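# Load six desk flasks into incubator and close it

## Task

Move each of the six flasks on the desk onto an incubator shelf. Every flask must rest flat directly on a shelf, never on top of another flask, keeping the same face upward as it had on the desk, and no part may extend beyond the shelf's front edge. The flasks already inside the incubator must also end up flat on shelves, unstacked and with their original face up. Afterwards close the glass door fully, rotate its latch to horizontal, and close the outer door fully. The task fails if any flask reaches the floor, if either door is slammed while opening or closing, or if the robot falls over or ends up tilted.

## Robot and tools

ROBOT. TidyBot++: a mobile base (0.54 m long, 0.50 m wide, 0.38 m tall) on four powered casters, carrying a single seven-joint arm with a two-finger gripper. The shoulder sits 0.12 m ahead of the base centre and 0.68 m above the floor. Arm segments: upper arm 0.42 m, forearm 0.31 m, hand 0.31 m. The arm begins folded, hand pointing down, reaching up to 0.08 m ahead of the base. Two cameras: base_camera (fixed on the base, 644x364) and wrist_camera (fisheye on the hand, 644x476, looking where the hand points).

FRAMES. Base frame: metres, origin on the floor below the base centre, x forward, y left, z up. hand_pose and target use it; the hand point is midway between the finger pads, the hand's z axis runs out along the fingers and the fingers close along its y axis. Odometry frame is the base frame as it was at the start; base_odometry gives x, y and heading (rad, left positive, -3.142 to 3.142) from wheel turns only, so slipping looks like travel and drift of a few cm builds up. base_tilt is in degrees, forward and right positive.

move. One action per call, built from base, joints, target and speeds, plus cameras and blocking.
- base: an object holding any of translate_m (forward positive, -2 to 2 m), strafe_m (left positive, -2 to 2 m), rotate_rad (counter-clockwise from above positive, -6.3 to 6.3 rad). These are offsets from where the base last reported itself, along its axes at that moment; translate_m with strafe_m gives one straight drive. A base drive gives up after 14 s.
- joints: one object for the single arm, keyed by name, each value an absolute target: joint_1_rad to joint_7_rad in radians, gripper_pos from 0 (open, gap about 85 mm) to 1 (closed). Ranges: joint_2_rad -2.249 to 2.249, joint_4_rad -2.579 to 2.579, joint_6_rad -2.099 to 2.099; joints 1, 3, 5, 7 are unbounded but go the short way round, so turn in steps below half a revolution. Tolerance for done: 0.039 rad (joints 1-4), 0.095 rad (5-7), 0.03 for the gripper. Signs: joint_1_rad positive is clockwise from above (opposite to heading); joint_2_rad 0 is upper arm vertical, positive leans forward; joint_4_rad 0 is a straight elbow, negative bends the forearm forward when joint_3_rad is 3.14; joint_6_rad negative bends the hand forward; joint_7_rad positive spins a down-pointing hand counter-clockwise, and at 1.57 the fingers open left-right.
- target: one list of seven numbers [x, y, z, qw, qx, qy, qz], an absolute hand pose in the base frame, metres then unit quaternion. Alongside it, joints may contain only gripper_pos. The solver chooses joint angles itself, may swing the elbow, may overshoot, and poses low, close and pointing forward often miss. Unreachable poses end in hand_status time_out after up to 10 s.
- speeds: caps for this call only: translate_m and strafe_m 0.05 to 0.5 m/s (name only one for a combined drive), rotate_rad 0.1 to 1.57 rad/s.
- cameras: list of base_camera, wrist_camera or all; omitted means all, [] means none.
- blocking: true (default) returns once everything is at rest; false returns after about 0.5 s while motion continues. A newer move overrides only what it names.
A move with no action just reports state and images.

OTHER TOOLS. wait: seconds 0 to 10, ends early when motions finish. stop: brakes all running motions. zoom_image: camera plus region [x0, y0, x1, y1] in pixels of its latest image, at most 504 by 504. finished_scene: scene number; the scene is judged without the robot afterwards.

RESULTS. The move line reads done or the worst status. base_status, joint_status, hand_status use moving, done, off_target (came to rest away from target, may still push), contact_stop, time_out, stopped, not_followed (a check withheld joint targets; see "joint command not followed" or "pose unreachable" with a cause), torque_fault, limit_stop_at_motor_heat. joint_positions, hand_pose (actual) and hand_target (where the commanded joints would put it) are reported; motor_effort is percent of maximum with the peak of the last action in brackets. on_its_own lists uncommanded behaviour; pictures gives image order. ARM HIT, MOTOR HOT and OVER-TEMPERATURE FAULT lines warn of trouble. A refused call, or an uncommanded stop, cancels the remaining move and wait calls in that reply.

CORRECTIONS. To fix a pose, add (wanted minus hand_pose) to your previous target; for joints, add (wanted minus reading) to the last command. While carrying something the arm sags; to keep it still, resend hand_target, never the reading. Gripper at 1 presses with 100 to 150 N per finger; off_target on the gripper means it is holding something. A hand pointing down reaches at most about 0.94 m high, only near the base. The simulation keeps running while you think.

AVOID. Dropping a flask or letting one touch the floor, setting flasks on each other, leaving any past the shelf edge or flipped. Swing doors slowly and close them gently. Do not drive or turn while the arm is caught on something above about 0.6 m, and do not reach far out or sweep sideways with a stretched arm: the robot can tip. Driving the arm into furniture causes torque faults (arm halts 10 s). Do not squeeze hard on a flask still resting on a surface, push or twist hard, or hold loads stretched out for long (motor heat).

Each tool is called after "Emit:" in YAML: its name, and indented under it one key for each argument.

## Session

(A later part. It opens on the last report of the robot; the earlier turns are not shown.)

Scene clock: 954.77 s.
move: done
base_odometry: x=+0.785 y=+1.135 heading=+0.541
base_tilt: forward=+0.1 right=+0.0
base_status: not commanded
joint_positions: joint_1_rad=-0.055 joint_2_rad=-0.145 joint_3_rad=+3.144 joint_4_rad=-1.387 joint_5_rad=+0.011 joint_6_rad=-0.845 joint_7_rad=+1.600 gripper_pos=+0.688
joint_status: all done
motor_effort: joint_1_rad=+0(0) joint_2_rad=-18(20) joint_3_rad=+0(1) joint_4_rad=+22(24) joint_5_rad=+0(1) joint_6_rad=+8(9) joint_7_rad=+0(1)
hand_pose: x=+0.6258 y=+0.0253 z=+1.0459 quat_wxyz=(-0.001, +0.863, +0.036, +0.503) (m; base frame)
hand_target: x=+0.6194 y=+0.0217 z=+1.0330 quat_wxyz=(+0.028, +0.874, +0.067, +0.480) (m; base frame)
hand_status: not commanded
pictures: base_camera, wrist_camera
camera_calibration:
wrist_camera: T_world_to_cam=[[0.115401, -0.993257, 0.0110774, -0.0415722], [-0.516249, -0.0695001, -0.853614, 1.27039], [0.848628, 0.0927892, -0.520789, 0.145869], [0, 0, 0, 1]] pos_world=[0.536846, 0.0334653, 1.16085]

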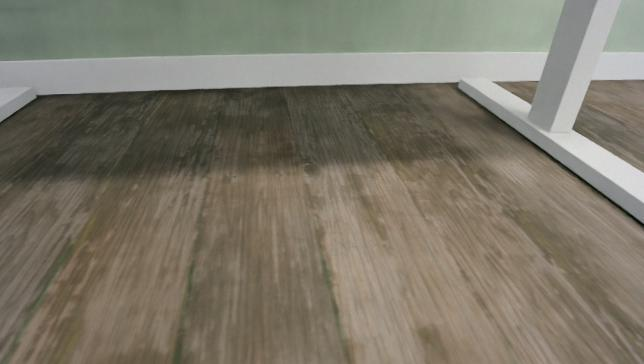

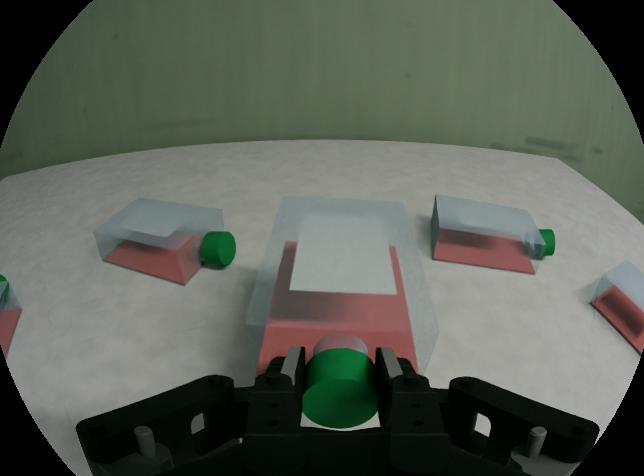

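Emit:
move:
  base: {"translate_m": -0.45}
  speeds: {"translate_m": 0.25}
  cameras: ["wrist_camera"]

Emit:
move:
  base: {"rotate_rad": -1.407}
  speeds: {"rotate_rad": 0.6}
  cameras: ["wrist_camera"]

Scene clock: 968.33 s.
move: done
base_odometry: x=+0.399 y=+0.903 heading=+0.541
base_tilt: forward=+0.1 right=+0.0
base_status: done
joint_positions: joint_1_rad=-0.055 joint_2_rad=-0.138 joint_3_rad=+3.144 joint_4_rad=-1.386 joint_5_rad=+0.011 joint_6_rad=-0.851 joint_7_rad=+1.600 gripper_pos=+0.688
joint_status: not commanded
motor_effort: joint_1_rad=+0(2) joint_2_rad=-18(21) joint_3_rad=+0(2) joint_4_rad=+22(23) joint_5_rad=+0(1) joint_6_rad=+8(9) joint_7_rad=+0(1)
hand_pose: x=+0.6276 y=+0.0254 z=+1.0414 quat_wxyz=(-0.001, +0.866, +0.036, +0.498) (m; base frame)
hand_target: x=+0.6194 y=+0.0217 z=+1.0330 quat_wxyz=(+0.028, +0.874, +0.067, +0.480) (m; base frame)
hand_status: not commanded
pictures: wrist_camera
camera_calibration:
wrist_camera: T_world_to_cam=[[0.115589, -0.993243, 0.0103801, -0.0409848], [-0.526313, -0.0701059, -0.847396, 1.26723], [0.842398, 0.0924868, -0.53086, 0.156451], [0, 0, 0, 1]] pos_world=[0.539905, 0.033663, 1.15733]

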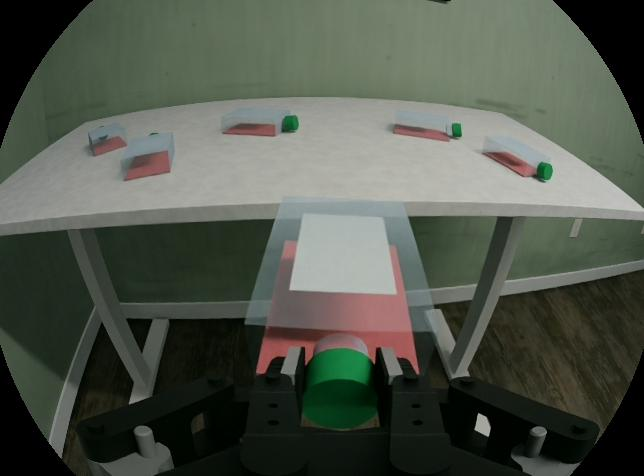

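Scene clock: 971.37 s.
move: done
base_odometry: x=+0.399 y=+0.903 heading=-0.866
base_tilt: forward=+0.1 right=+0.0
base_status: done
joint_positions: joint_1_rad=-0.057 joint_2_rad=-0.138 joint_3_rad=+3.144 joint_4_rad=-1.386 joint_5_rad=+0.011 joint_6_rad=-0.851 joint_7_rad=+1.600 gripper_pos=+0.688
joint_status: not commanded
motor_effort: joint_1_rad=+0(2) joint_2_rad=-18(19) joint_3_rad=+0(2) joint_4_rad=+22(23) joint_5_rad=+0(1) joint_6_rad=+7(9) joint_7_rad=+1(2)
hand_pose: x=+0.6275 y=+0.0268 z=+1.0414 quat_wxyz=(-0.001, +0.866, +0.038, +0.498) (m; base frame)
hand_target: x=+0.6194 y=+0.0217 z=+1.0330 quat_wxyz=(+0.028, +0.874, +0.067, +0.480) (m; base frame)
hand_status: not commanded
pictures: wrist_camera
camera_calibration:
wrist_camera: T_world_to_cam=[[0.118156, -0.992939, 0.0105333, -0.0414607], [-0.52613, -0.0715969, -0.847385, 1.26724], [0.842156, 0.0945819, -0.530875, 0.156437], [0, 0, 0, 1]] pos_world=[0.539888, 0.0347664, 1.15733]

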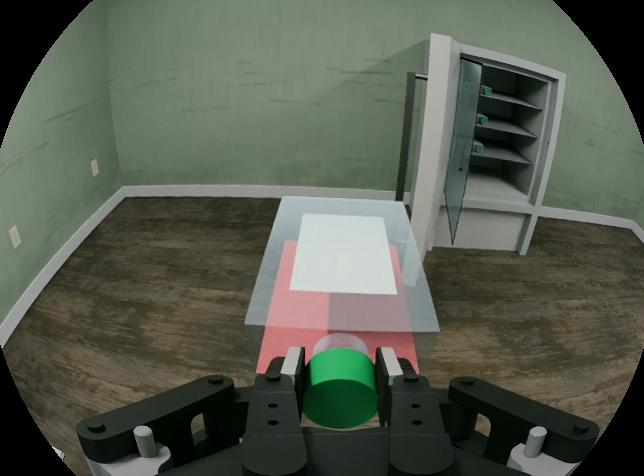

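Emit:
move:
  base: {"translate_m": 0.774, "strafe_m": -0.90}
  speeds: {"translate_m": 0.3}

Scene clock: 981.70 s.
move: done
base_odometry: x=+0.215 y=-0.270 heading=-0.866
base_tilt: forward=+0.1 right=+0.0
base_status: done
joint_positions: joint_1_rad=-0.058 joint_2_rad=-0.135 joint_3_rad=+3.143 joint_4_rad=-1.386 joint_5_rad=+0.011 joint_6_rad=-0.851 joint_7_rad=+1.600 gripper_pos=+0.688
joint_status: not commanded
motor_effort: joint_1_rad=+0(2) joint_2_rad=-18(20) joint_3_rad=+0(2) joint_4_rad=+22(23) joint_5_rad=+0(1) joint_6_rad=+8(9) joint_7_rad=+0(1)
hand_pose: x=+0.6284 y=+0.0276 z=+1.0399 quat_wxyz=(-0.001, +0.867, +0.038, +0.497) (m; base frame)
hand_target: x=+0.6194 y=+0.0217 z=+1.0330 quat_wxyz=(+0.028, +0.874, +0.067, +0.480) (m; base frame)
hand_status: not commanded
pictures: base_camera, wrist_camera
camera_calibration:
wrist_camera: T_world_to_cam=[[0.119621, -0.992763, 0.0106047, -0.0416738], [-0.528476, -0.0727129, -0.845828, 1.26641], [0.840478, 0.0955745, -0.53335, 0.15846], [0, 0, 0, 1]] pos_world=[0.541068, 0.035567, 1.15612]

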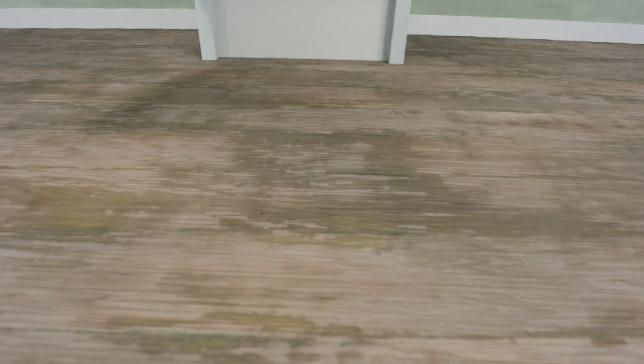

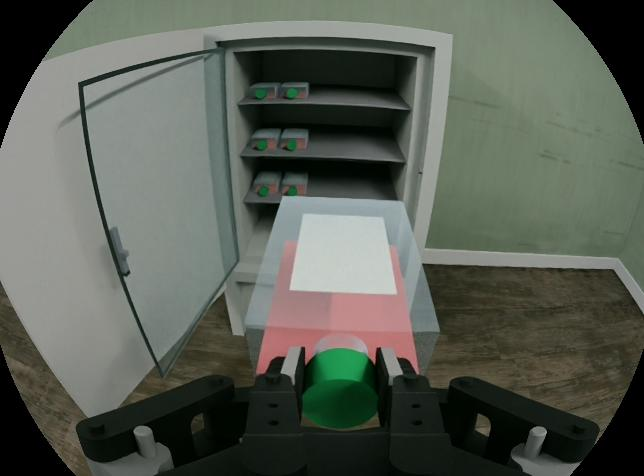

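Emit:
move:
  base: {"translate_m": 0.62, "strafe_m": -0.10}
  speeds: {"translate_m": 0.25}

Scene clock: 1003.50 s.
move: done
base_odometry: x=+0.540 y=-0.807 heading=-0.867
base_tilt: forward=+0.1 right=+0.0
base_status: done
joint_positions: joint_1_rad=-0.058 joint_2_rad=-0.132 joint_3_rad=+3.143 joint_4_rad=-1.386 joint_5_rad=+0.011 joint_6_rad=-0.852 joint_7_rad=+1.600 gripper_pos=+0.688
joint_status: not commanded
motor_effort: joint_1_rad=+0(1) joint_2_rad=-18(22) joint_3_rad=+0(1) joint_4_rad=+22(23) joint_5_rad=+0(1) joint_6_rad=+8(9) joint_7_rad=+1(1)
hand_pose: x=+0.6295 y=+0.0277 z=+1.0382 quat_wxyz=(-0.001, +0.868, +0.038, +0.495) (m; base frame)
hand_target: x=+0.6194 y=+0.0217 z=+1.0330 quat_wxyz=(+0.028, +0.874, +0.067, +0.480) (m; base frame)
hand_status: not commanded
pictures: base_camera, wrist_camera
camera_calibration:
wrist_camera: T_world_to_cam=[[0.119678, -0.992759, 0.0103742, -0.0416145], [-0.531588, -0.0729019, -0.84386, 1.26548], [0.838505, 0.0954769, -0.536464, 0.161046], [0, 0, 0, 1]] pos_world=[0.542655, 0.0355663, 1.15471]

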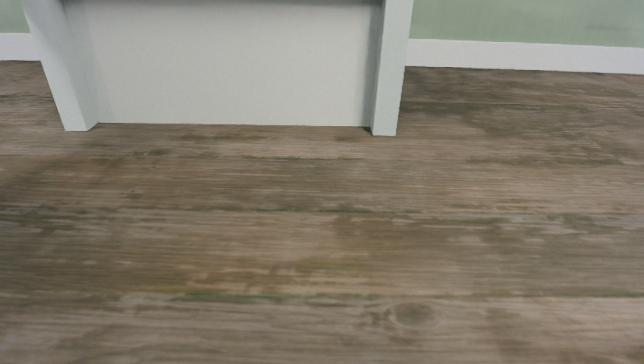

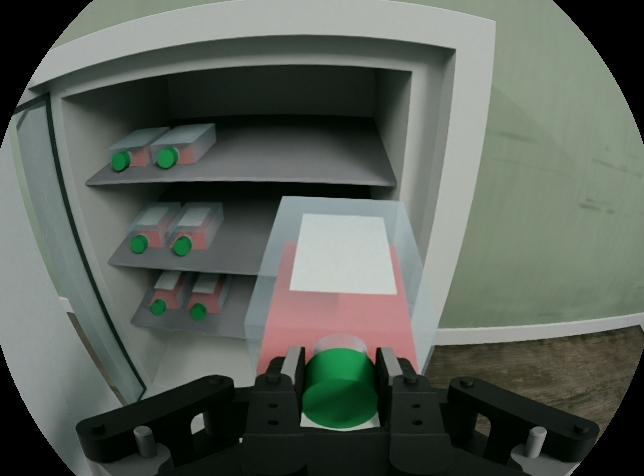

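Emit:
move:
  joints: {"joint_2_rad": -0.155, "joint_4_rad": -1.522, "joint_6_rad": -0.709}
  base: {"strafe_m": 0.018}
  cameras: []

Emit:
move:
  base: {"translate_m": 0.2}
  speeds: {"translate_m": 0.15}

Scene clock: 1018.57 s.
move: done
base_odometry: x=+0.554 y=-0.795 heading=-0.867
base_tilt: forward=+0.1 right=+0.0
base_status: done
joint_positions: joint_1_rad=-0.060 joint_2_rad=-0.140 joint_3_rad=+3.139 joint_4_rad=-1.507 joint_5_rad=+0.011 joint_6_rad=-0.760 joint_7_rad=+1.600 gripper_pos=+0.688
joint_status: all done
motor_effort: joint_1_rad=+0(2) joint_2_rad=-18(21) joint_3_rad=+1(2) joint_4_rad=+22(24) joint_5_rad=+0(1) joint_6_rad=+8(9) joint_7_rad=+1(1)
hand_pose: x=+0.6316 y=+0.0310 z=+0.9972 quat_wxyz=(-0.002, +0.873, +0.042, +0.485) (m; base frame)
hand_target: x=+0.6337 y=+0.0247 z=+1.0107 quat_wxyz=(+0.027, +0.858, +0.070, +0.508) (m; base frame)
hand_status: not commanded
pictures: none
No camera images: "cameras" was empty.

Scene clock: 1020.67 s.
move: done
base_odometry: x=+0.684 y=-0.948 heading=-0.867
base_tilt: forward=+0.1 right=+0.0
base_status: done
joint_positions: joint_1_rad=-0.060 joint_2_rad=-0.146 joint_3_rad=+3.139 joint_4_rad=-1.508 joint_5_rad=+0.011 joint_6_rad=-0.757 joint_7_rad=+1.600 gripper_pos=+0.688
joint_status: not commanded
motor_effort: joint_1_rad=+0(1) joint_2_rad=-18(21) joint_3_rad=+0(1) joint_4_rad=+23(23) joint_5_rad=+0(1) joint_6_rad=+8(9) joint_7_rad=+1(2)
hand_pose: x=+0.6301 y=+0.0309 z=+1.0009 quat_wxyz=(-0.003, +0.871, +0.042, +0.489) (m; base frame)
hand_target: x=+0.6337 y=+0.0247 z=+1.0107 quat_wxyz=(+0.027, +0.858, +0.070, +0.508) (m; base frame)
hand_status: not commanded
pictures: base_camera, wrist_camera
camera_calibration:
wrist_camera: T_world_to_cam=[[0.126245, -0.991945, 0.0104014, -0.042249], [-0.542424, -0.0778056, -0.836494, 1.23417], [0.830565, 0.099961, -0.547877, 0.156536], [0, 0, 0, 1]] pos_world=[0.544766, 0.0384695, 1.11858]

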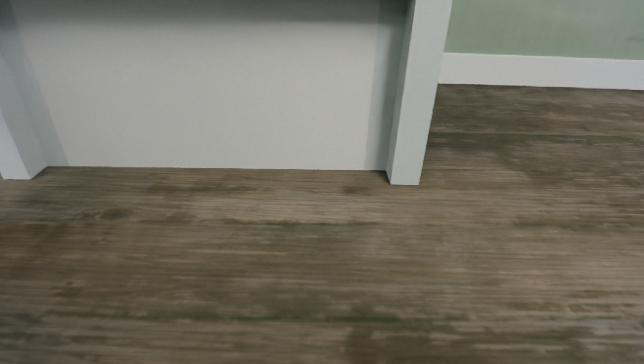

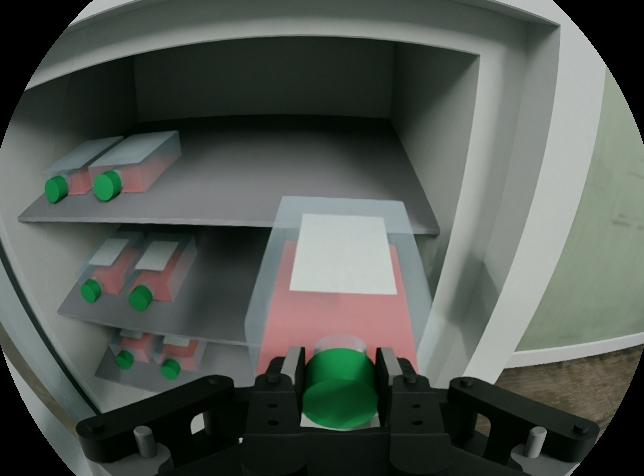

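Emit:
move:
  joints: {"joint_2_rad": -0.142, "joint_4_rad": -1.445, "joint_6_rad": -0.854}

Scene clock: 1028.10 s.
move: done
base_odometry: x=+0.684 y=-0.948 heading=-0.867
base_tilt: forward=+0.1 right=+0.0
base_status: not commanded
joint_positions: joint_1_rad=-0.060 joint_2_rad=-0.143 joint_3_rad=+3.139 joint_4_rad=-1.450 joint_5_rad=+0.011 joint_6_rad=-0.820 joint_7_rad=+1.600 gripper_pos=+0.688
joint_status: all done
motor_effort: joint_1_rad=+0(0) joint_2_rad=-18(20) joint_3_rad=+0(1) joint_4_rad=+22(24) joint_5_rad=+0(0) joint_6_rad=+8(9) joint_7_rad=+0(1)
hand_pose: x=+0.6260 y=+0.0305 z=+1.0160 quat_wxyz=(-0.002, +0.873, +0.041, +0.486) (m; base frame)
hand_target: x=+0.6215 y=+0.0223 z=+1.0096 quat_wxyz=(+0.028, +0.878, +0.069, +0.472) (m; base frame)
hand_status: not commanded
pictures: base_camera, wrist_camera
camera_calibration:
wrist_camera: T_world_to_cam=[[0.125689, -0.992022, 0.00973609, -0.0412462], [-0.548886, -0.077712, -0.832277, 1.24424], [0.826394, 0.099264, -0.554274, 0.17738], [0, 0, 0, 1]] pos_world=[0.541543, 0.0381676, 1.13427]

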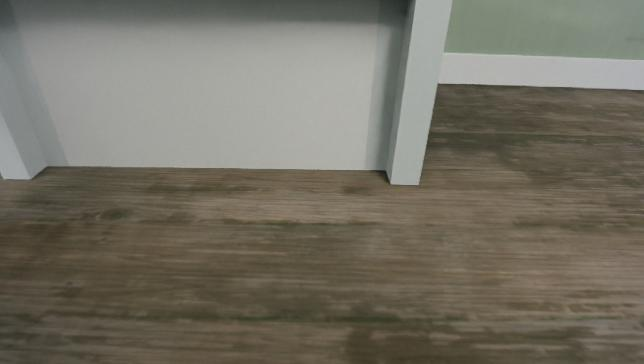

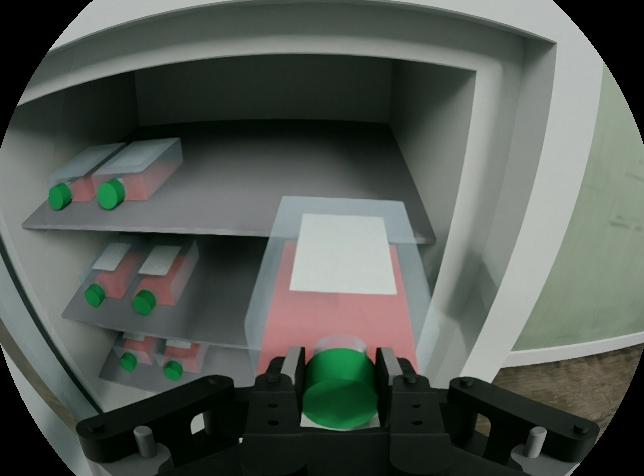

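Emit:
move:
  joints: {"joint_6_rad": -0.756}
  base: {"translate_m": 0.21}
  speeds: {"translate_m": 0.12}

Scene clock: 1042.70 s.
move: done
base_odometry: x=+0.820 y=-1.108 heading=-0.866
base_tilt: forward=+0.1 right=+0.0
base_status: done
joint_positions: joint_1_rad=-0.060 joint_2_rad=-0.144 joint_3_rad=+3.139 joint_4_rad=-1.455 joint_5_rad=+0.011 joint_6_rad=-0.763 joint_7_rad=+1.600 gripper_pos=+0.688
joint_status: all done
motor_effort: joint_1_rad=+0(1) joint_2_rad=-17(20) joint_3_rad=+0(1) joint_4_rad=+25(32) joint_5_rad=+0(1) joint_6_rad=+11(16) joint_7_rad=+1(1)
hand_pose: x=+0.6342 y=+0.0311 z=+1.0287 quat_wxyz=(-0.003, +0.860, +0.041, +0.509) (m; base frame)
hand_target: x=+0.6370 y=+0.0244 z=+1.0357 quat_wxyz=(+0.028, +0.854, +0.068, +0.515) (m; base frame)
hand_status: not commanded
pictures: base_camera, wrist_camera
camera_calibration:
wrist_camera: T_world_to_cam=[[0.125686, -0.991979, 0.0134113, -0.0455752], [-0.504195, -0.0755133, -0.860282, 1.25975], [0.854395, 0.101363, -0.509642, 0.113839], [0, 0, 0, 1]] pos_world=[0.543623, 0.0383788, 1.14236]

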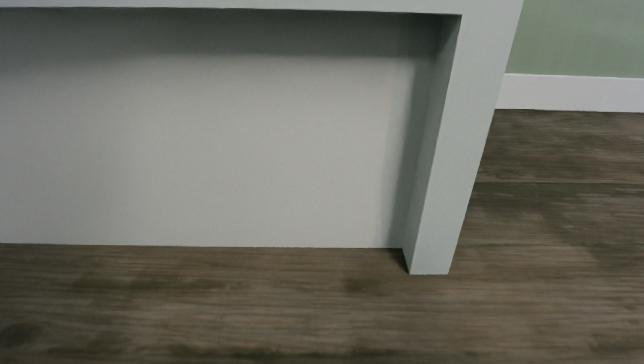

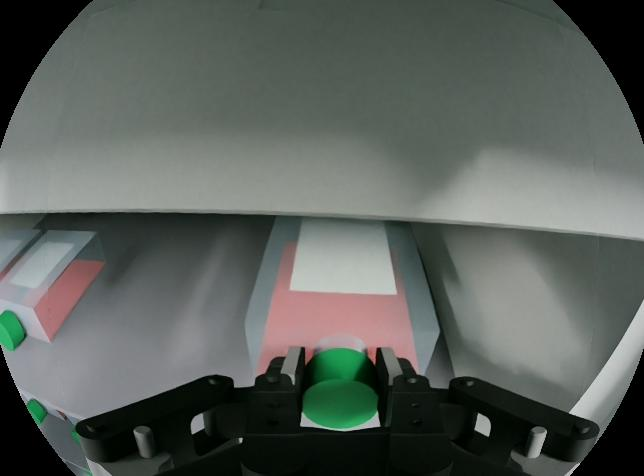

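Emit:
move:
  base: {"translate_m": -0.03}
  speeds: {"translate_m": 0.1}

Scene clock: 1053.77 s.
move: done
base_odometry: x=+0.800 y=-1.085 heading=-0.866
base_tilt: forward=+0.1 right=+0.0
base_status: done
joint_positions: joint_1_rad=-0.060 joint_2_rad=-0.141 joint_3_rad=+3.139 joint_4_rad=-1.448 joint_5_rad=+0.011 joint_6_rad=-0.763 joint_7_rad=+1.600 gripper_pos=+0.688
joint_status: not commanded
motor_effort: joint_1_rad=+0(1) joint_2_rad=-18(20) joint_3_rad=+0(1) joint_4_rad=+22(24) joint_5_rad=+0(1) joint_6_rad=+8(10) joint_7_rad=+1(1)
hand_pose: x=+0.6357 y=+0.0312 z=+1.0315 quat_wxyz=(-0.003, +0.859, +0.041, +0.511) (m; base frame)
hand_target: x=+0.6370 y=+0.0244 z=+1.0357 quat_wxyz=(+0.028, +0.854, +0.068, +0.515) (m; base frame)
hand_status: not commanded
pictures: base_camera, wrist_camera
camera_calibration:
wrist_camera: T_world_to_cam=[[0.125644, -0.991982, 0.0136229, -0.0458542], [-0.500301, -0.0752139, -0.862578, 1.26283], [0.856687, 0.101562, -0.50574, 0.108466], [0, 0, 0, 1]] pos_world=[0.544638, 0.0384801, 1.14477]

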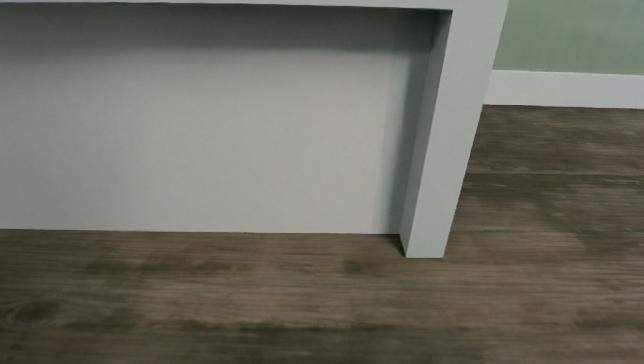

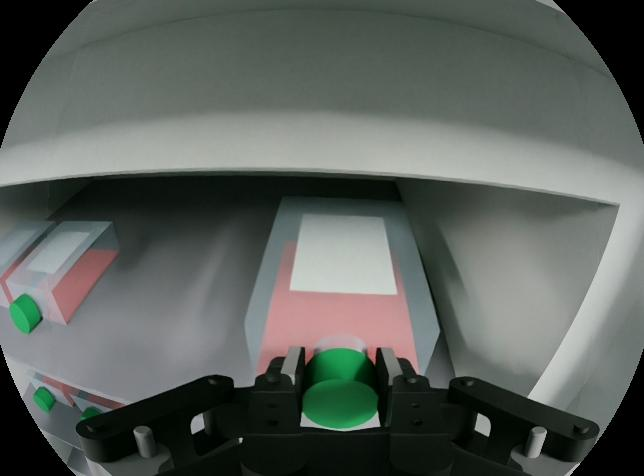

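Emit:
move:
  joints: {"joint_2_rad": -0.155, "joint_4_rad": -1.53, "joint_6_rad": -0.702}
  cameras: ["wrist_camera"]

Scene clock: 1063.40 s.
move: done
base_odometry: x=+0.800 y=-1.085 heading=-0.866
base_tilt: forward=+0.1 right=+0.0
base_status: not commanded
joint_positions: joint_1_rad=-0.060 joint_2_rad=-0.144 joint_3_rad=+3.139 joint_4_rad=-1.518 joint_5_rad=+0.011 joint_6_rad=-0.746 joint_7_rad=+1.600 gripper_pos=+0.688
joint_status: all done
motor_effort: joint_1_rad=+0(0) joint_2_rad=-18(19) joint_3_rad=+0(1) joint_4_rad=+22(24) joint_5_rad=+0(1) joint_6_rad=+8(9) joint_7_rad=+1(1)
hand_pose: x=+0.6315 y=+0.0310 z=+0.9969 quat_wxyz=(-0.003, +0.871, +0.042, +0.489) (m; base frame)
hand_target: x=+0.6341 y=+0.0248 z=+1.0080 quat_wxyz=(+0.027, +0.859, +0.070, +0.507) (m; base frame)
hand_status: not commanded
pictures: wrist_camera
camera_calibration:
wrist_camera: T_world_to_cam=[[0.126369, -0.991929, 0.0104144, -0.0423816], [-0.543425, -0.0780066, -0.835825, 1.23154], [0.829891, 0.0999633, -0.548897, 0.154651], [0, 0, 0, 1]] pos_world=[0.546261, 0.0385691, 1.11468]

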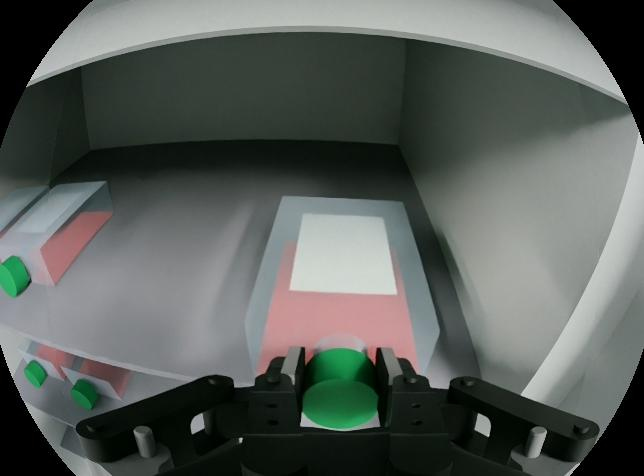

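Emit:
move:
  joints: {"joint_2_rad": -0.155, "joint_4_rad": -1.55, "joint_6_rad": -0.68}
  cameras: ["wrist_camera"]

Scene clock: 1066.60 s.
move: done
base_odometry: x=+0.800 y=-1.085 heading=-0.866
base_tilt: forward=+0.1 right=+0.0
base_status: not commanded
joint_positions: joint_1_rad=-0.060 joint_2_rad=-0.144 joint_3_rad=+3.139 joint_4_rad=-1.535 joint_5_rad=+0.011 joint_6_rad=-0.727 joint_7_rad=+1.600 gripper_pos=+0.688
joint_status: all done
motor_effort: joint_1_rad=+0(0) joint_2_rad=-18(19) joint_3_rad=+0(1) joint_4_rad=+23(24) joint_5_rad=+0(1) joint_6_rad=+8(9) joint_7_rad=+1(1)
hand_pose: x=+0.6329 y=+0.0311 z=+0.9925 quat_wxyz=(-0.003, +0.871, +0.042, +0.490) (m; base frame)
hand_target: x=+0.6355 y=+0.0252 z=+1.0023 quat_wxyz=(+0.027, +0.858, +0.071, +0.508) (m; base frame)
hand_status: not commanded
pictures: wrist_camera
camera_calibration:
wrist_camera: T_world_to_cam=[[0.126595, -0.991898, 0.0106082, -0.0427122], [-0.5411, -0.0780151, -0.837331, 1.22862], [0.831375, 0.100262, -0.546593, 0.147763], [0, 0, 0, 1]] pos_world=[0.547369, 0.03867, 1.10998]

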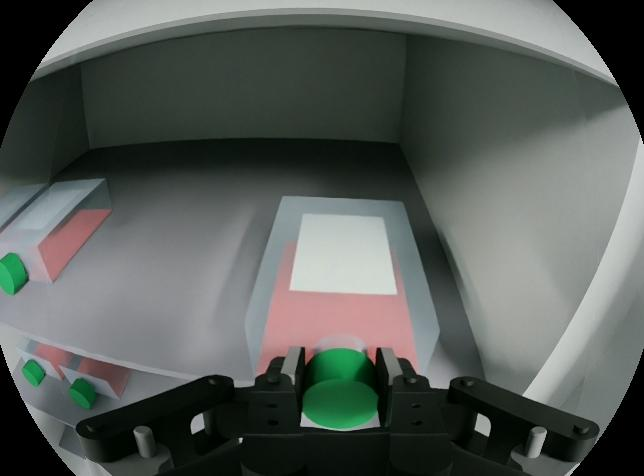

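Emit:
move:
  joints: {"joint_2_rad": -0.155, "joint_4_rad": -1.565, "joint_6_rad": -0.652}
  cameras: ["wrist_camera"]

Scene clock: 1071.50 s.
move: done
base_odometry: x=+0.800 y=-1.085 heading=-0.866
base_tilt: forward=+0.1 right=+0.0
base_status: not commanded
joint_positions: joint_1_rad=-0.060 joint_2_rad=-0.144 joint_3_rad=+3.139 joint_4_rad=-1.549 joint_5_rad=+0.011 joint_6_rad=-0.698 joint_7_rad=+1.600 gripper_pos=+0.688
joint_status: all done
motor_effort: joint_1_rad=+0(0) joint_2_rad=-18(19) joint_3_rad=+0(1) joint_4_rad=+23(24) joint_5_rad=+0(1) joint_6_rad=+8(9) joint_7_rad=+0(1)
hand_pose: x=+0.6359 y=+0.0314 z=+0.9921 quat_wxyz=(-0.003, +0.867, +0.042, +0.496) (m; base frame)
hand_target: x=+0.6382 y=+0.0257 z=+1.0012 quat_wxyz=(+0.027, +0.855, +0.071, +0.514) (m; base frame)
hand_status: not commanded
pictures: wrist_camera
camera_calibration:
wrist_camera: T_world_to_cam=[[0.126746, -0.991867, 0.0116384, -0.0439889], [-0.528962, -0.0775099, -0.845099, 1.22989], [0.839127, 0.100957, -0.534484, 0.128015], [0, 0, 0, 1]] pos_world=[0.548717, 0.0387732, 1.10831]

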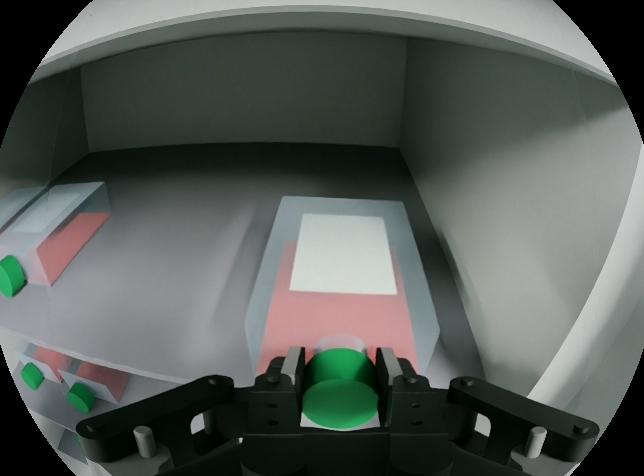

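Emit:
move:
  joints: {"joint_2_rad": -0.155, "joint_4_rad": -1.577, "joint_6_rad": -0.640}
  cameras: ["wrist_camera"]

Scene clock: 1076.93 s.
move: done
base_odometry: x=+0.800 y=-1.085 heading=-0.866
base_tilt: forward=+0.1 right=+0.0
base_status: not commanded
joint_positions: joint_1_rad=-0.060 joint_2_rad=-0.144 joint_3_rad=+3.139 joint_4_rad=-1.560 joint_5_rad=+0.011 joint_6_rad=-0.688 joint_7_rad=+1.600 gripper_pos=+0.688
joint_status: all done
motor_effort: joint_1_rad=+0(0) joint_2_rad=-18(19) joint_3_rad=+0(0) joint_4_rad=+22(24) joint_5_rad=+0(0) joint_6_rad=+8(8) joint_7_rad=+1(1)
hand_pose: x=+0.6364 y=+0.0315 z=+0.9885 quat_wxyz=(-0.003, +0.867, +0.042, +0.496) (m; base frame)
hand_target: x=+0.6388 y=+0.0259 z=+0.9975 quat_wxyz=(+0.027, +0.855, +0.071, +0.514) (m; base frame)
hand_status: not commanded
pictures: wrist_camera
camera_calibration:
wrist_camera: T_world_to_cam=[[0.126893, -0.991849, 0.0116072, -0.0439585], [-0.529366, -0.0776115, -0.844836, 1.22713], [0.83885, 0.101059, -0.5349, 0.126325], [0, 0, 0, 1]] pos_world=[0.549214, 0.0388733, 1.10481]

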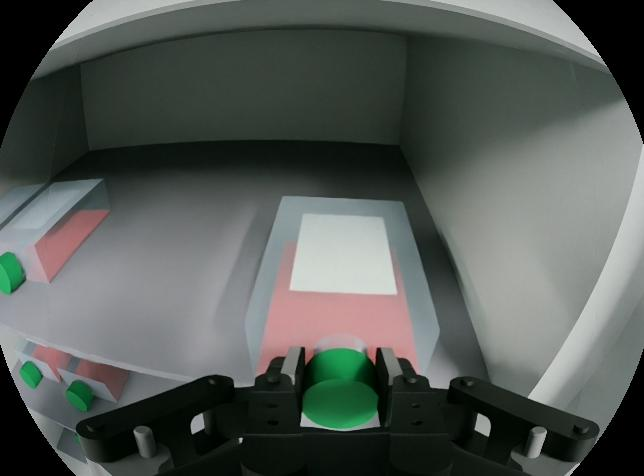

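Emit:
move:
  joints: {"joint_2_rad": -0.155, "joint_4_rad": -1.589, "joint_6_rad": -0.628}
  cameras: []

Emit:
move:
  joints: {"joint_2_rad": -0.155, "joint_4_rad": -1.600, "joint_6_rad": -0.617}
  cameras: ["wrist_camera"]

Scene clock: 1083.83 s.
move: done
base_odometry: x=+0.800 y=-1.085 heading=-0.866
base_tilt: forward=+0.1 right=+0.0
base_status: not commanded
joint_positions: joint_1_rad=-0.060 joint_2_rad=-0.144 joint_3_rad=+3.139 joint_4_rad=-1.572 joint_5_rad=+0.011 joint_6_rad=-0.676 joint_7_rad=+1.600 gripper_pos=+0.688
joint_status: all done
motor_effort: joint_1_rad=+0(0) joint_2_rad=-18(19) joint_3_rad=+0(1) joint_4_rad=+23(24) joint_5_rad=+0(0) joint_6_rad=+8(8) joint_7_rad=+1(1)
hand_pose: x=+0.6369 y=+0.0315 z=+0.9847 quat_wxyz=(-0.003, +0.867, +0.042, +0.496) (m; base frame)
hand_target: x=+0.6393 y=+0.0261 z=+0.9938 quat_wxyz=(+0.027, +0.855, +0.072, +0.514) (m; base frame)
hand_status: not commanded
pictures: none
No camera images: "cameras" was empty.

Scene clock: 1084.40 s.
move: done
base_odometry: x=+0.800 y=-1.085 heading=-0.866
base_tilt: forward=+0.1 right=+0.0
base_status: not commanded
joint_positions: joint_1_rad=-0.060 joint_2_rad=-0.144 joint_3_rad=+3.139 joint_4_rad=-1.583 joint_5_rad=+0.011 joint_6_rad=-0.666 joint_7_rad=+1.600 gripper_pos=+0.688
joint_status: all done
motor_effort: joint_1_rad=+0(0) joint_2_rad=-18(19) joint_3_rad=+0(0) joint_4_rad=+23(24) joint_5_rad=+0(1) joint_6_rad=+8(9) joint_7_rad=+1(1)
hand_pose: x=+0.6373 y=+0.0316 z=+0.9813 quat_wxyz=(-0.003, +0.868, +0.042, +0.496) (m; base frame)
hand_target: x=+0.6398 y=+0.0262 z=+0.9903 quat_wxyz=(+0.027, +0.855, +0.072, +0.514) (m; base frame)
hand_status: not commanded
pictures: wrist_camera
camera_calibration:
wrist_camera: T_world_to_cam=[[0.127092, -0.991823, 0.0116308, -0.0440387], [-0.529949, -0.07781, -0.844452, 1.22149], [0.838452, 0.101159, -0.535505, 0.122506], [0, 0, 0, 1]] pos_world=[0.550211, 0.0389732, 1.09761]

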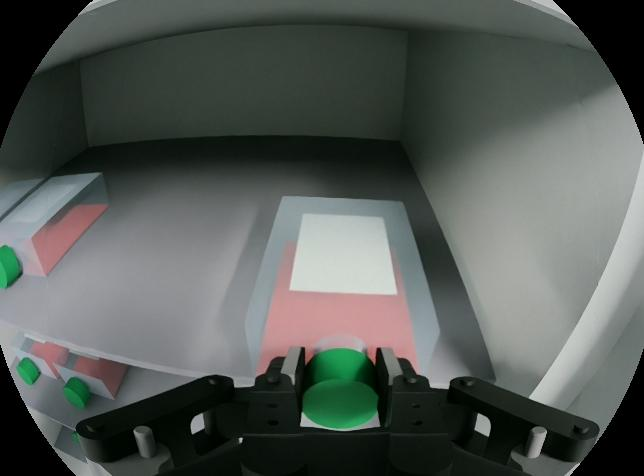

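Emit:
move:
  joints: {"joint_2_rad": -0.155, "joint_4_rad": -1.609, "joint_6_rad": -0.608}
  cameras: []

Emit:
move:
  joints: {"joint_2_rad": -0.155, "joint_4_rad": -1.618, "joint_6_rad": -0.599}
  cameras: ["wrist_camera"]

Scene clock: 1094.87 s.
move: done
base_odometry: x=+0.800 y=-1.085 heading=-0.866
base_tilt: forward=+0.1 right=+0.0
base_status: not commanded
joint_positions: joint_1_rad=-0.060 joint_2_rad=-0.144 joint_3_rad=+3.139 joint_4_rad=-1.591 joint_5_rad=+0.011 joint_6_rad=-0.657 joint_7_rad=+1.600 gripper_pos=+0.688
joint_status: all done
motor_effort: joint_1_rad=+0(0) joint_2_rad=-18(19) joint_3_rad=+0(0) joint_4_rad=+22(24) joint_5_rad=+0(0) joint_6_rad=+8(8) joint_7_rad=+1(1)
hand_pose: x=+0.6377 y=+0.0316 z=+0.9787 quat_wxyz=(-0.003, +0.867, +0.042, +0.496) (m; base frame)
hand_target: x=+0.6401 y=+0.0264 z=+0.9875 quat_wxyz=(+0.026, +0.855, +0.072, +0.514) (m; base frame)
hand_status: not commanded
pictures: none
No camera images: "cameras" was empty.

Scene clock: 1095.40 s.
move: done
base_odometry: x=+0.800 y=-1.085 heading=-0.866
base_tilt: forward=+0.1 right=+0.0
base_status: not commanded
joint_positions: joint_1_rad=-0.060 joint_2_rad=-0.145 joint_3_rad=+3.139 joint_4_rad=-1.597 joint_5_rad=+0.011 joint_6_rad=-0.646 joint_7_rad=+1.600 gripper_pos=+0.688
joint_status: all done
motor_effort: joint_1_rad=+0(0) joint_2_rad=-18(19) joint_3_rad=+0(1) joint_4_rad=+22(23) joint_5_rad=+0(0) joint_6_rad=+7(9) joint_7_rad=+0(2)
hand_pose: x=+0.6384 y=+0.0317 z=+0.9787 quat_wxyz=(-0.003, +0.866, +0.042, +0.498) (m; base frame)
hand_target: x=+0.6404 y=+0.0265 z=+0.9847 quat_wxyz=(+0.026, +0.855, +0.072, +0.514) (m; base frame)
hand_status: not commanded
pictures: wrist_camera
camera_calibration:
wrist_camera: T_world_to_cam=[[0.127249, -0.991798, 0.012015, -0.0444633], [-0.524835, -0.0776058, -0.847659, 1.2198], [0.841639, 0.101558, -0.530406, 0.113138], [0, 0, 0, 1]] pos_world=[0.55063, 0.0390749, 1.09452]

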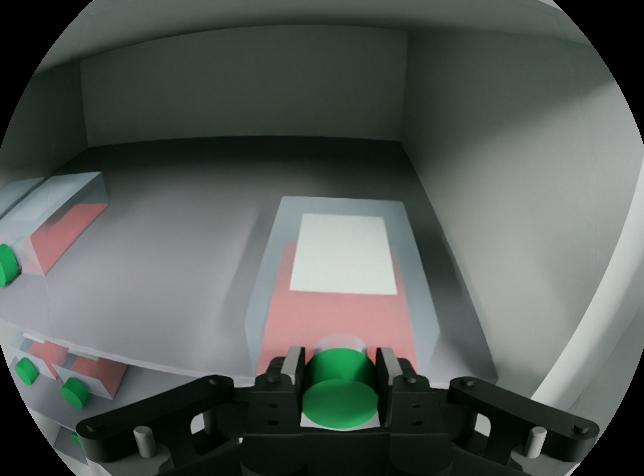

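Emit:
move:
  joints: {"gripper_pos": 0.55}
  cameras: ["wrist_camera"]

Scene clock: 1099.63 s.
move: done
base_odometry: x=+0.800 y=-1.085 heading=-0.866
base_tilt: forward=+0.1 right=+0.0
base_status: not commanded
joint_positions: joint_1_rad=-0.060 joint_2_rad=-0.145 joint_3_rad=+3.139 joint_4_rad=-1.597 joint_5_rad=+0.011 joint_6_rad=-0.645 joint_7_rad=+1.600 gripper_pos=+0.550
joint_status: all done
motor_effort: joint_1_rad=+0(0) joint_2_rad=-18(18) joint_3_rad=+0(1) joint_4_rad=+22(23) joint_5_rad=+0(1) joint_6_rad=+7(8) joint_7_rad=+0(1)
hand_pose: x=+0.6386 y=+0.0317 z=+0.9791 quat_wxyz=(-0.003, +0.866, +0.042, +0.499) (m; base frame)
hand_target: x=+0.6404 y=+0.0265 z=+0.9847 quat_wxyz=(+0.026, +0.855, +0.072, +0.514) (m; base frame)
hand_status: not commanded
pictures: wrist_camera
camera_calibration:
wrist_camera: T_world_to_cam=[[0.127317, -0.991788, 0.0121596, -0.0446632], [-0.52353, -0.0776083, -0.848466, 1.22022], [0.842441, 0.101658, -0.529111, 0.111432], [0, 0, 0, 1]] pos_world=[0.550635, 0.0390752, 1.09482]

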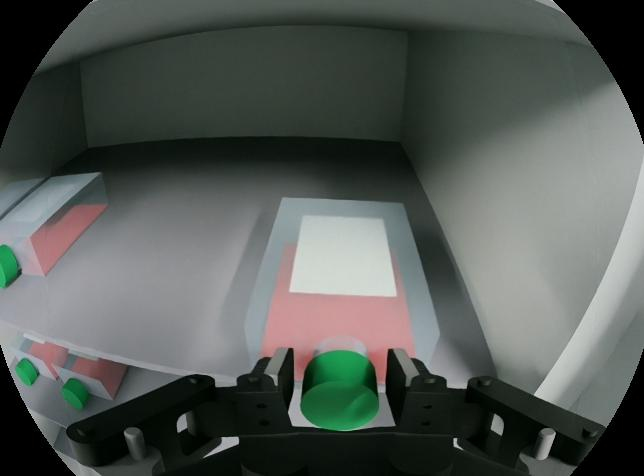

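Emit:
move:
  base: {"translate_m": -0.07}
  speeds: {"translate_m": 0.1}
  cameras: ["wrist_camera"]

Scene clock: 1115.67 s.
move: done
base_odometry: x=+0.755 y=-1.032 heading=-0.866
base_tilt: forward=+0.1 right=+0.0
base_status: done
joint_positions: joint_1_rad=-0.060 joint_2_rad=-0.156 joint_3_rad=+3.139 joint_4_rad=-1.597 joint_5_rad=+0.011 joint_6_rad=-0.644 joint_7_rad=+1.600 gripper_pos=+0.550
joint_status: not commanded
motor_effort: joint_1_rad=+0(1) joint_2_rad=-17(21) joint_3_rad=+0(1) joint_4_rad=+22(23) joint_5_rad=+0(1) joint_6_rad=+7(8) joint_7_rad=+0(2)
hand_pose: x=+0.6356 y=+0.0315 z=+0.9847 quat_wxyz=(-0.003, +0.863, +0.042, +0.504) (m; base frame)
hand_target: x=+0.6404 y=+0.0265 z=+0.9847 quat_wxyz=(+0.026, +0.855, +0.072, +0.514) (m; base frame)
hand_status: not commanded
pictures: wrist_camera
camera_calibration:
wrist_camera: T_world_to_cam=[[0.127111, -0.991804, 0.0129755, -0.0452441], [-0.513642, -0.0770091, -0.854542, 1.2231], [0.848537, 0.101957, -0.519221, 0.103364], [0, 0, 0, 1]] pos_world=[0.546276, 0.0387774, 1.09944]

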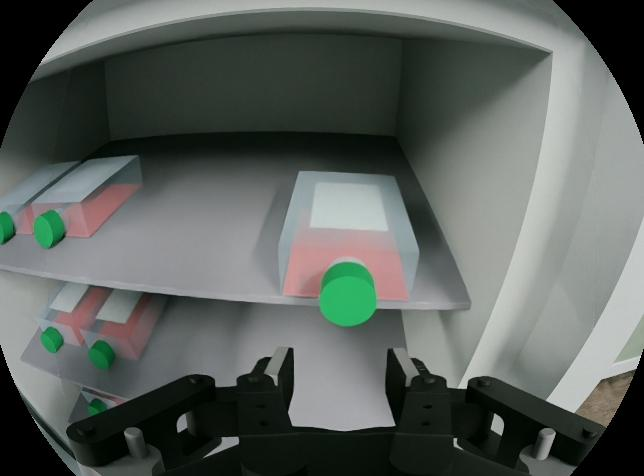

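Emit:
move:
  joints: {"joint_4_rad": -1.572, "joint_6_rad": -0.71, "gripper_pos": 1.0}
  base: {"strafe_m": -0.004}
  cameras: ["wrist_camera"]

Scene clock: 1128.27 s.
move: done
base_odometry: x=+0.752 y=-1.034 heading=-0.865
base_tilt: forward=+0.1 right=+0.0
base_status: done
joint_positions: joint_1_rad=-0.060 joint_2_rad=-0.155 joint_3_rad=+3.140 joint_4_rad=-1.570 joint_5_rad=+0.011 joint_6_rad=-0.689 joint_7_rad=+1.600 gripper_pos=+0.999
joint_status: all done
motor_effort: joint_1_rad=+0(3) joint_2_rad=-17(19) joint_3_rad=+1(5) joint_4_rad=+22(22) joint_5_rad=+0(1) joint_6_rad=+8(9) joint_7_rad=+1(1)
hand_pose: x=+0.6316 y=+0.0307 z=+0.9884 quat_wxyz=(-0.003, +0.867, +0.041, +0.496) (m; base frame)
hand_target: x=+0.6285 y=+0.0244 z=+0.9816 quat_wxyz=(+0.027, +0.871, +0.072, +0.485) (m; base frame)
hand_status: not commanded
pictures: wrist_camera
camera_calibration:
wrist_camera: T_world_to_cam=[[0.126087, -0.99195, 0.0116787, -0.0436811], [-0.52915, -0.077209, -0.845008, 1.22452], [0.839108, 0.100365, -0.534626, 0.129947], [0, 0, 0, 1]] pos_world=[0.544421, 0.0381721, 1.10471]

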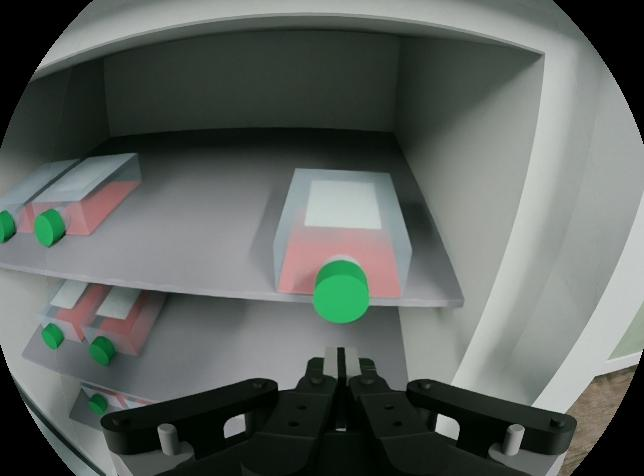

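Emit:
move:
  base: {"translate_m": 0.088}
  speeds: {"translate_m": 0.08}

Scene clock: 1131.30 s.
move: done
base_odometry: x=+0.809 y=-1.101 heading=-0.866
base_tilt: forward=+0.1 right=+0.0
base_status: done
joint_positions: joint_1_rad=-0.060 joint_2_rad=-0.153 joint_3_rad=+3.140 joint_4_rad=-1.570 joint_5_rad=+0.011 joint_6_rad=-0.689 joint_7_rad=+1.600 gripper_pos=+0.999
joint_status: not commanded
motor_effort: joint_1_rad=+0(1) joint_2_rad=-17(20) joint_3_rad=+0(1) joint_4_rad=+22(23) joint_5_rad=+0(1) joint_6_rad=+7(8) joint_7_rad=+1(1)
hand_pose: x=+0.6323 y=+0.0308 z=+0.9872 quat_wxyz=(-0.003, +0.868, +0.042, +0.495) (m; base frame)
hand_target: x=+0.6285 y=+0.0244 z=+0.9816 quat_wxyz=(+0.027, +0.871, +0.072, +0.485) (m; base frame)
hand_status: not commanded
pictures: base_camera, wrist_camera
camera_calibration:
wrist_camera: T_world_to_cam=[[0.126166, -0.991943, 0.0114761, -0.0435028], [-0.531114, -0.0773148, -0.843766, 1.22385], [0.837854, 0.10036, -0.536589, 0.131503], [0, 0, 0, 1]] pos_world=[0.545312, 0.0382718, 1.1037]

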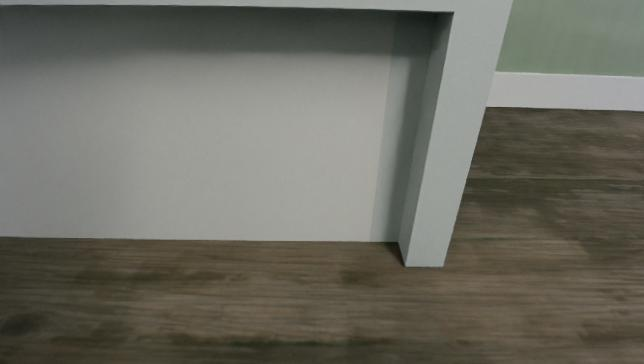

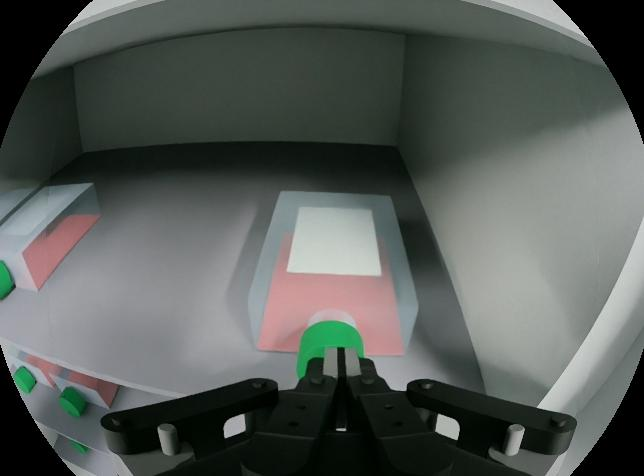

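Emit:
move:
  base: {"translate_m": -0.12}
  speeds: {"translate_m": 0.15}
  cameras: ["wrist_camera"]

Scene clock: 1135.83 s.
move: done
base_odometry: x=+0.731 y=-1.010 heading=-0.866
base_tilt: forward=+0.1 right=+0.0
base_status: done
joint_positions: joint_1_rad=-0.060 joint_2_rad=-0.157 joint_3_rad=+3.140 joint_4_rad=-1.570 joint_5_rad=+0.011 joint_6_rad=-0.689 joint_7_rad=+1.600 gripper_pos=+0.999
joint_status: not commanded
motor_effort: joint_1_rad=+0(1) joint_2_rad=-17(21) joint_3_rad=+0(1) joint_4_rad=+23(23) joint_5_rad=+0(1) joint_6_rad=+7(8) joint_7_rad=+0(1)
hand_pose: x=+0.6312 y=+0.0307 z=+0.9891 quat_wxyz=(-0.003, +0.867, +0.041, +0.497) (m; base frame)
hand_target: x=+0.6285 y=+0.0244 z=+0.9816 quat_wxyz=(+0.027, +0.871, +0.072, +0.485) (m; base frame)
hand_status: not commanded
pictures: wrist_camera
camera_calibration:
wrist_camera: T_world_to_cam=[[0.1261, -0.991948, 0.011722, -0.0436674], [-0.528003, -0.0771156, -0.845734, 1.22488], [0.839828, 0.100457, -0.533476, 0.129103], [0, 0, 0, 1]] pos_world=[0.543825, 0.0381726, 1.10531]

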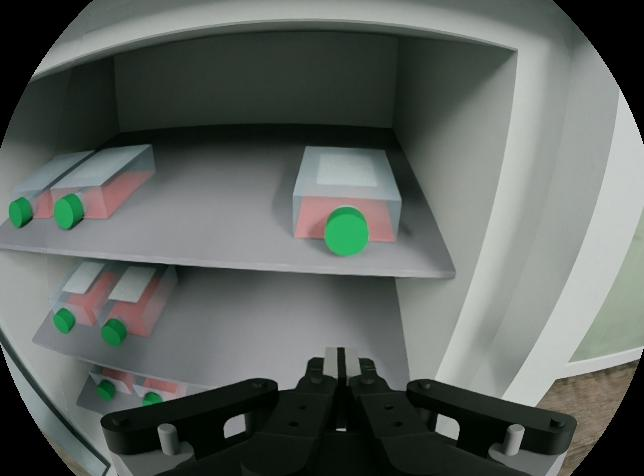

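Emit:
move:
  base: {"translate_m": -0.96}
  joints: {"joint_2_rad": -0.14, "joint_4_rad": -1.38, "joint_6_rad": -0.90, "gripper_pos": 0.0}
  cameras: []

Emit:
move:
  base: {"strafe_m": 1.2, "rotate_rad": 1.793}
  speeds: {"rotate_rad": 0.8}

Scene clock: 1215.23 s.
move: done
base_odometry: x=+0.110 y=-0.278 heading=-0.867
base_tilt: forward=+0.1 right=+0.0
base_status: done
joint_positions: joint_1_rad=-0.060 joint_2_rad=-0.143 joint_3_rad=+3.140 joint_4_rad=-1.382 joint_5_rad=+0.011 joint_6_rad=-0.846 joint_7_rad=+1.600 gripper_pos=+0.000
joint_status: all done
motor_effort: joint_1_rad=+0(1) joint_2_rad=-16(22) joint_3_rad=+0(1) joint_4_rad=+21(23) joint_5_rad=-1(1) joint_6_rad=+7(8) joint_7_rad=+0(1)
hand_pose: x=+0.6264 y=+0.0300 z=+1.0476 quat_wxyz=(-0.002, +0.863, +0.040, +0.504) (m; base frame)
hand_target: x=+0.6194 y=+0.0217 z=+1.0330 quat_wxyz=(+0.028, +0.874, +0.067, +0.480) (m; base frame)
hand_status: not commanded
pictures: none
No camera images: "cameras" was empty.

Scene clock: 1218.93 s.
move: done
base_odometry: x=+1.025 y=+0.499 heading=+0.926
base_tilt: forward=+0.1 right=+0.0
base_status: done
joint_positions: joint_1_rad=-0.060 joint_2_rad=-0.135 joint_3_rad=+3.145 joint_4_rad=-1.382 joint_5_rad=+0.013 joint_6_rad=-0.846 joint_7_rad=+1.600 gripper_pos=+0.000
joint_status: not commanded
motor_effort: joint_1_rad=+0(4) joint_2_rad=-17(22) joint_3_rad=+0(4) joint_4_rad=+21(22) joint_5_rad=+0(2) joint_6_rad=+7(8) joint_7_rad=+1(2)
hand_pose: x=+0.6295 y=+0.0271 z=+1.0435 quat_wxyz=(-0.001, +0.865, +0.038, +0.501) (m; base frame)
hand_target: x=+0.6194 y=+0.0217 z=+1.0330 quat_wxyz=(+0.028, +0.874, +0.067, +0.480) (m; base frame)
hand_status: not commanded
pictures: base_camera, wrist_camera
camera_calibration:
wrist_camera: T_world_to_cam=[[0.118961, -0.99282, 0.0125036, -0.043949], [-0.520732, -0.0731072, -0.850584, 1.27002], [0.845391, 0.0946755, -0.52569, 0.148411], [0, 0, 0, 1]] pos_world=[0.541104, 0.0351634, 1.15883]

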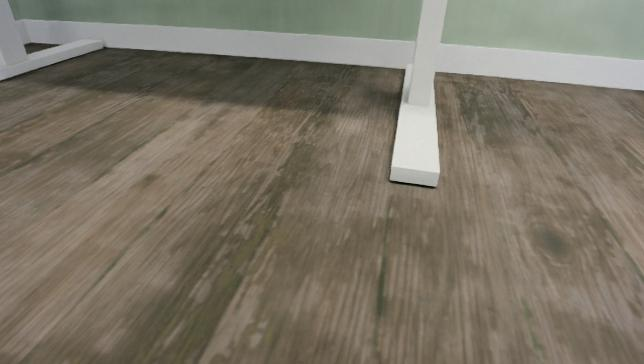

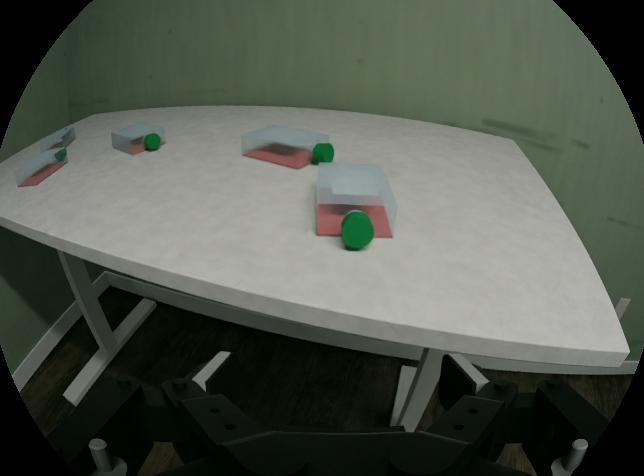

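Emit:
move:
  base: {"rotate_rad": 0.065, "strafe_m": -0.0705, "translate_m": 0.1}
  speeds: {"rotate_rad": 0.3, "translate_m": 0.15}
  cameras: []

Emit:
move:
  joints: {"joint_2_rad": -0.165, "joint_4_rad": -1.55, "joint_6_rad": -0.68}
  cameras: ["wrist_camera"]

Scene clock: 1229.20 s.
move: done
base_odometry: x=+1.141 y=+0.536 heading=+0.992
base_tilt: forward=+0.1 right=+0.0
base_status: done
joint_positions: joint_1_rad=-0.063 joint_2_rad=-0.137 joint_3_rad=+3.140 joint_4_rad=-1.382 joint_5_rad=+0.013 joint_6_rad=-0.846 joint_7_rad=+1.600 gripper_pos=+0.000
joint_status: not commanded
motor_effort: joint_1_rad=+0(2) joint_2_rad=-17(19) joint_3_rad=+0(2) joint_4_rad=+21(22) joint_5_rad=+0(1) joint_6_rad=+7(8) joint_7_rad=+0(1)
hand_pose: x=+0.6283 y=+0.0314 z=+1.0447 quat_wxyz=(-0.002, +0.864, +0.042, +0.502) (m; base frame)
hand_target: x=+0.6194 y=+0.0217 z=+1.0330 quat_wxyz=(+0.028, +0.874, +0.067, +0.480) (m; base frame)
hand_status: not commanded
pictures: none
No camera images: "cameras" was empty.

Scene clock: 1230.30 s.
move: done
base_odometry: x=+1.141 y=+0.536 heading=+0.992
base_tilt: forward=+0.1 right=+0.0
base_status: not commanded
joint_positions: joint_1_rad=-0.063 joint_2_rad=-0.152 joint_3_rad=+3.140 joint_4_rad=-1.530 joint_5_rad=+0.013 joint_6_rad=-0.729 joint_7_rad=+1.600 gripper_pos=+0.000
joint_status: all done
motor_effort: joint_1_rad=+0(0) joint_2_rad=-17(19) joint_3_rad=-1(1) joint_4_rad=+22(23) joint_5_rad=+0(1) joint_6_rad=+8(9) joint_7_rad=+1(1)
hand_pose: x=+0.6305 y=+0.0319 z=+0.9991 quat_wxyz=(-0.003, +0.868, +0.043, +0.495) (m; base frame)
hand_target: x=+0.6323 y=+0.0250 z=+1.0075 quat_wxyz=(+0.027, +0.855, +0.070, +0.512) (m; base frame)
hand_status: not commanded
pictures: wrist_camera
camera_calibration:
wrist_camera: T_world_to_cam=[[0.128654, -0.991606, 0.0128852, -0.0452719], [-0.531401, -0.0799043, -0.843343, 1.23293], [0.837294, 0.101652, -0.53722, 0.140224], [0, 0, 0, 1]] pos_world=[0.543594, 0.0393701, 1.11569]

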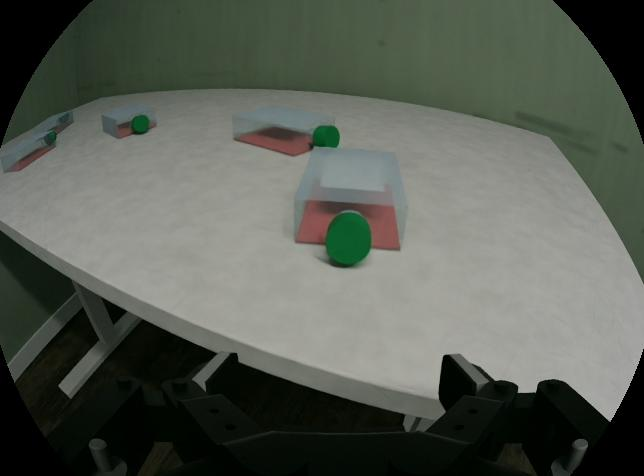

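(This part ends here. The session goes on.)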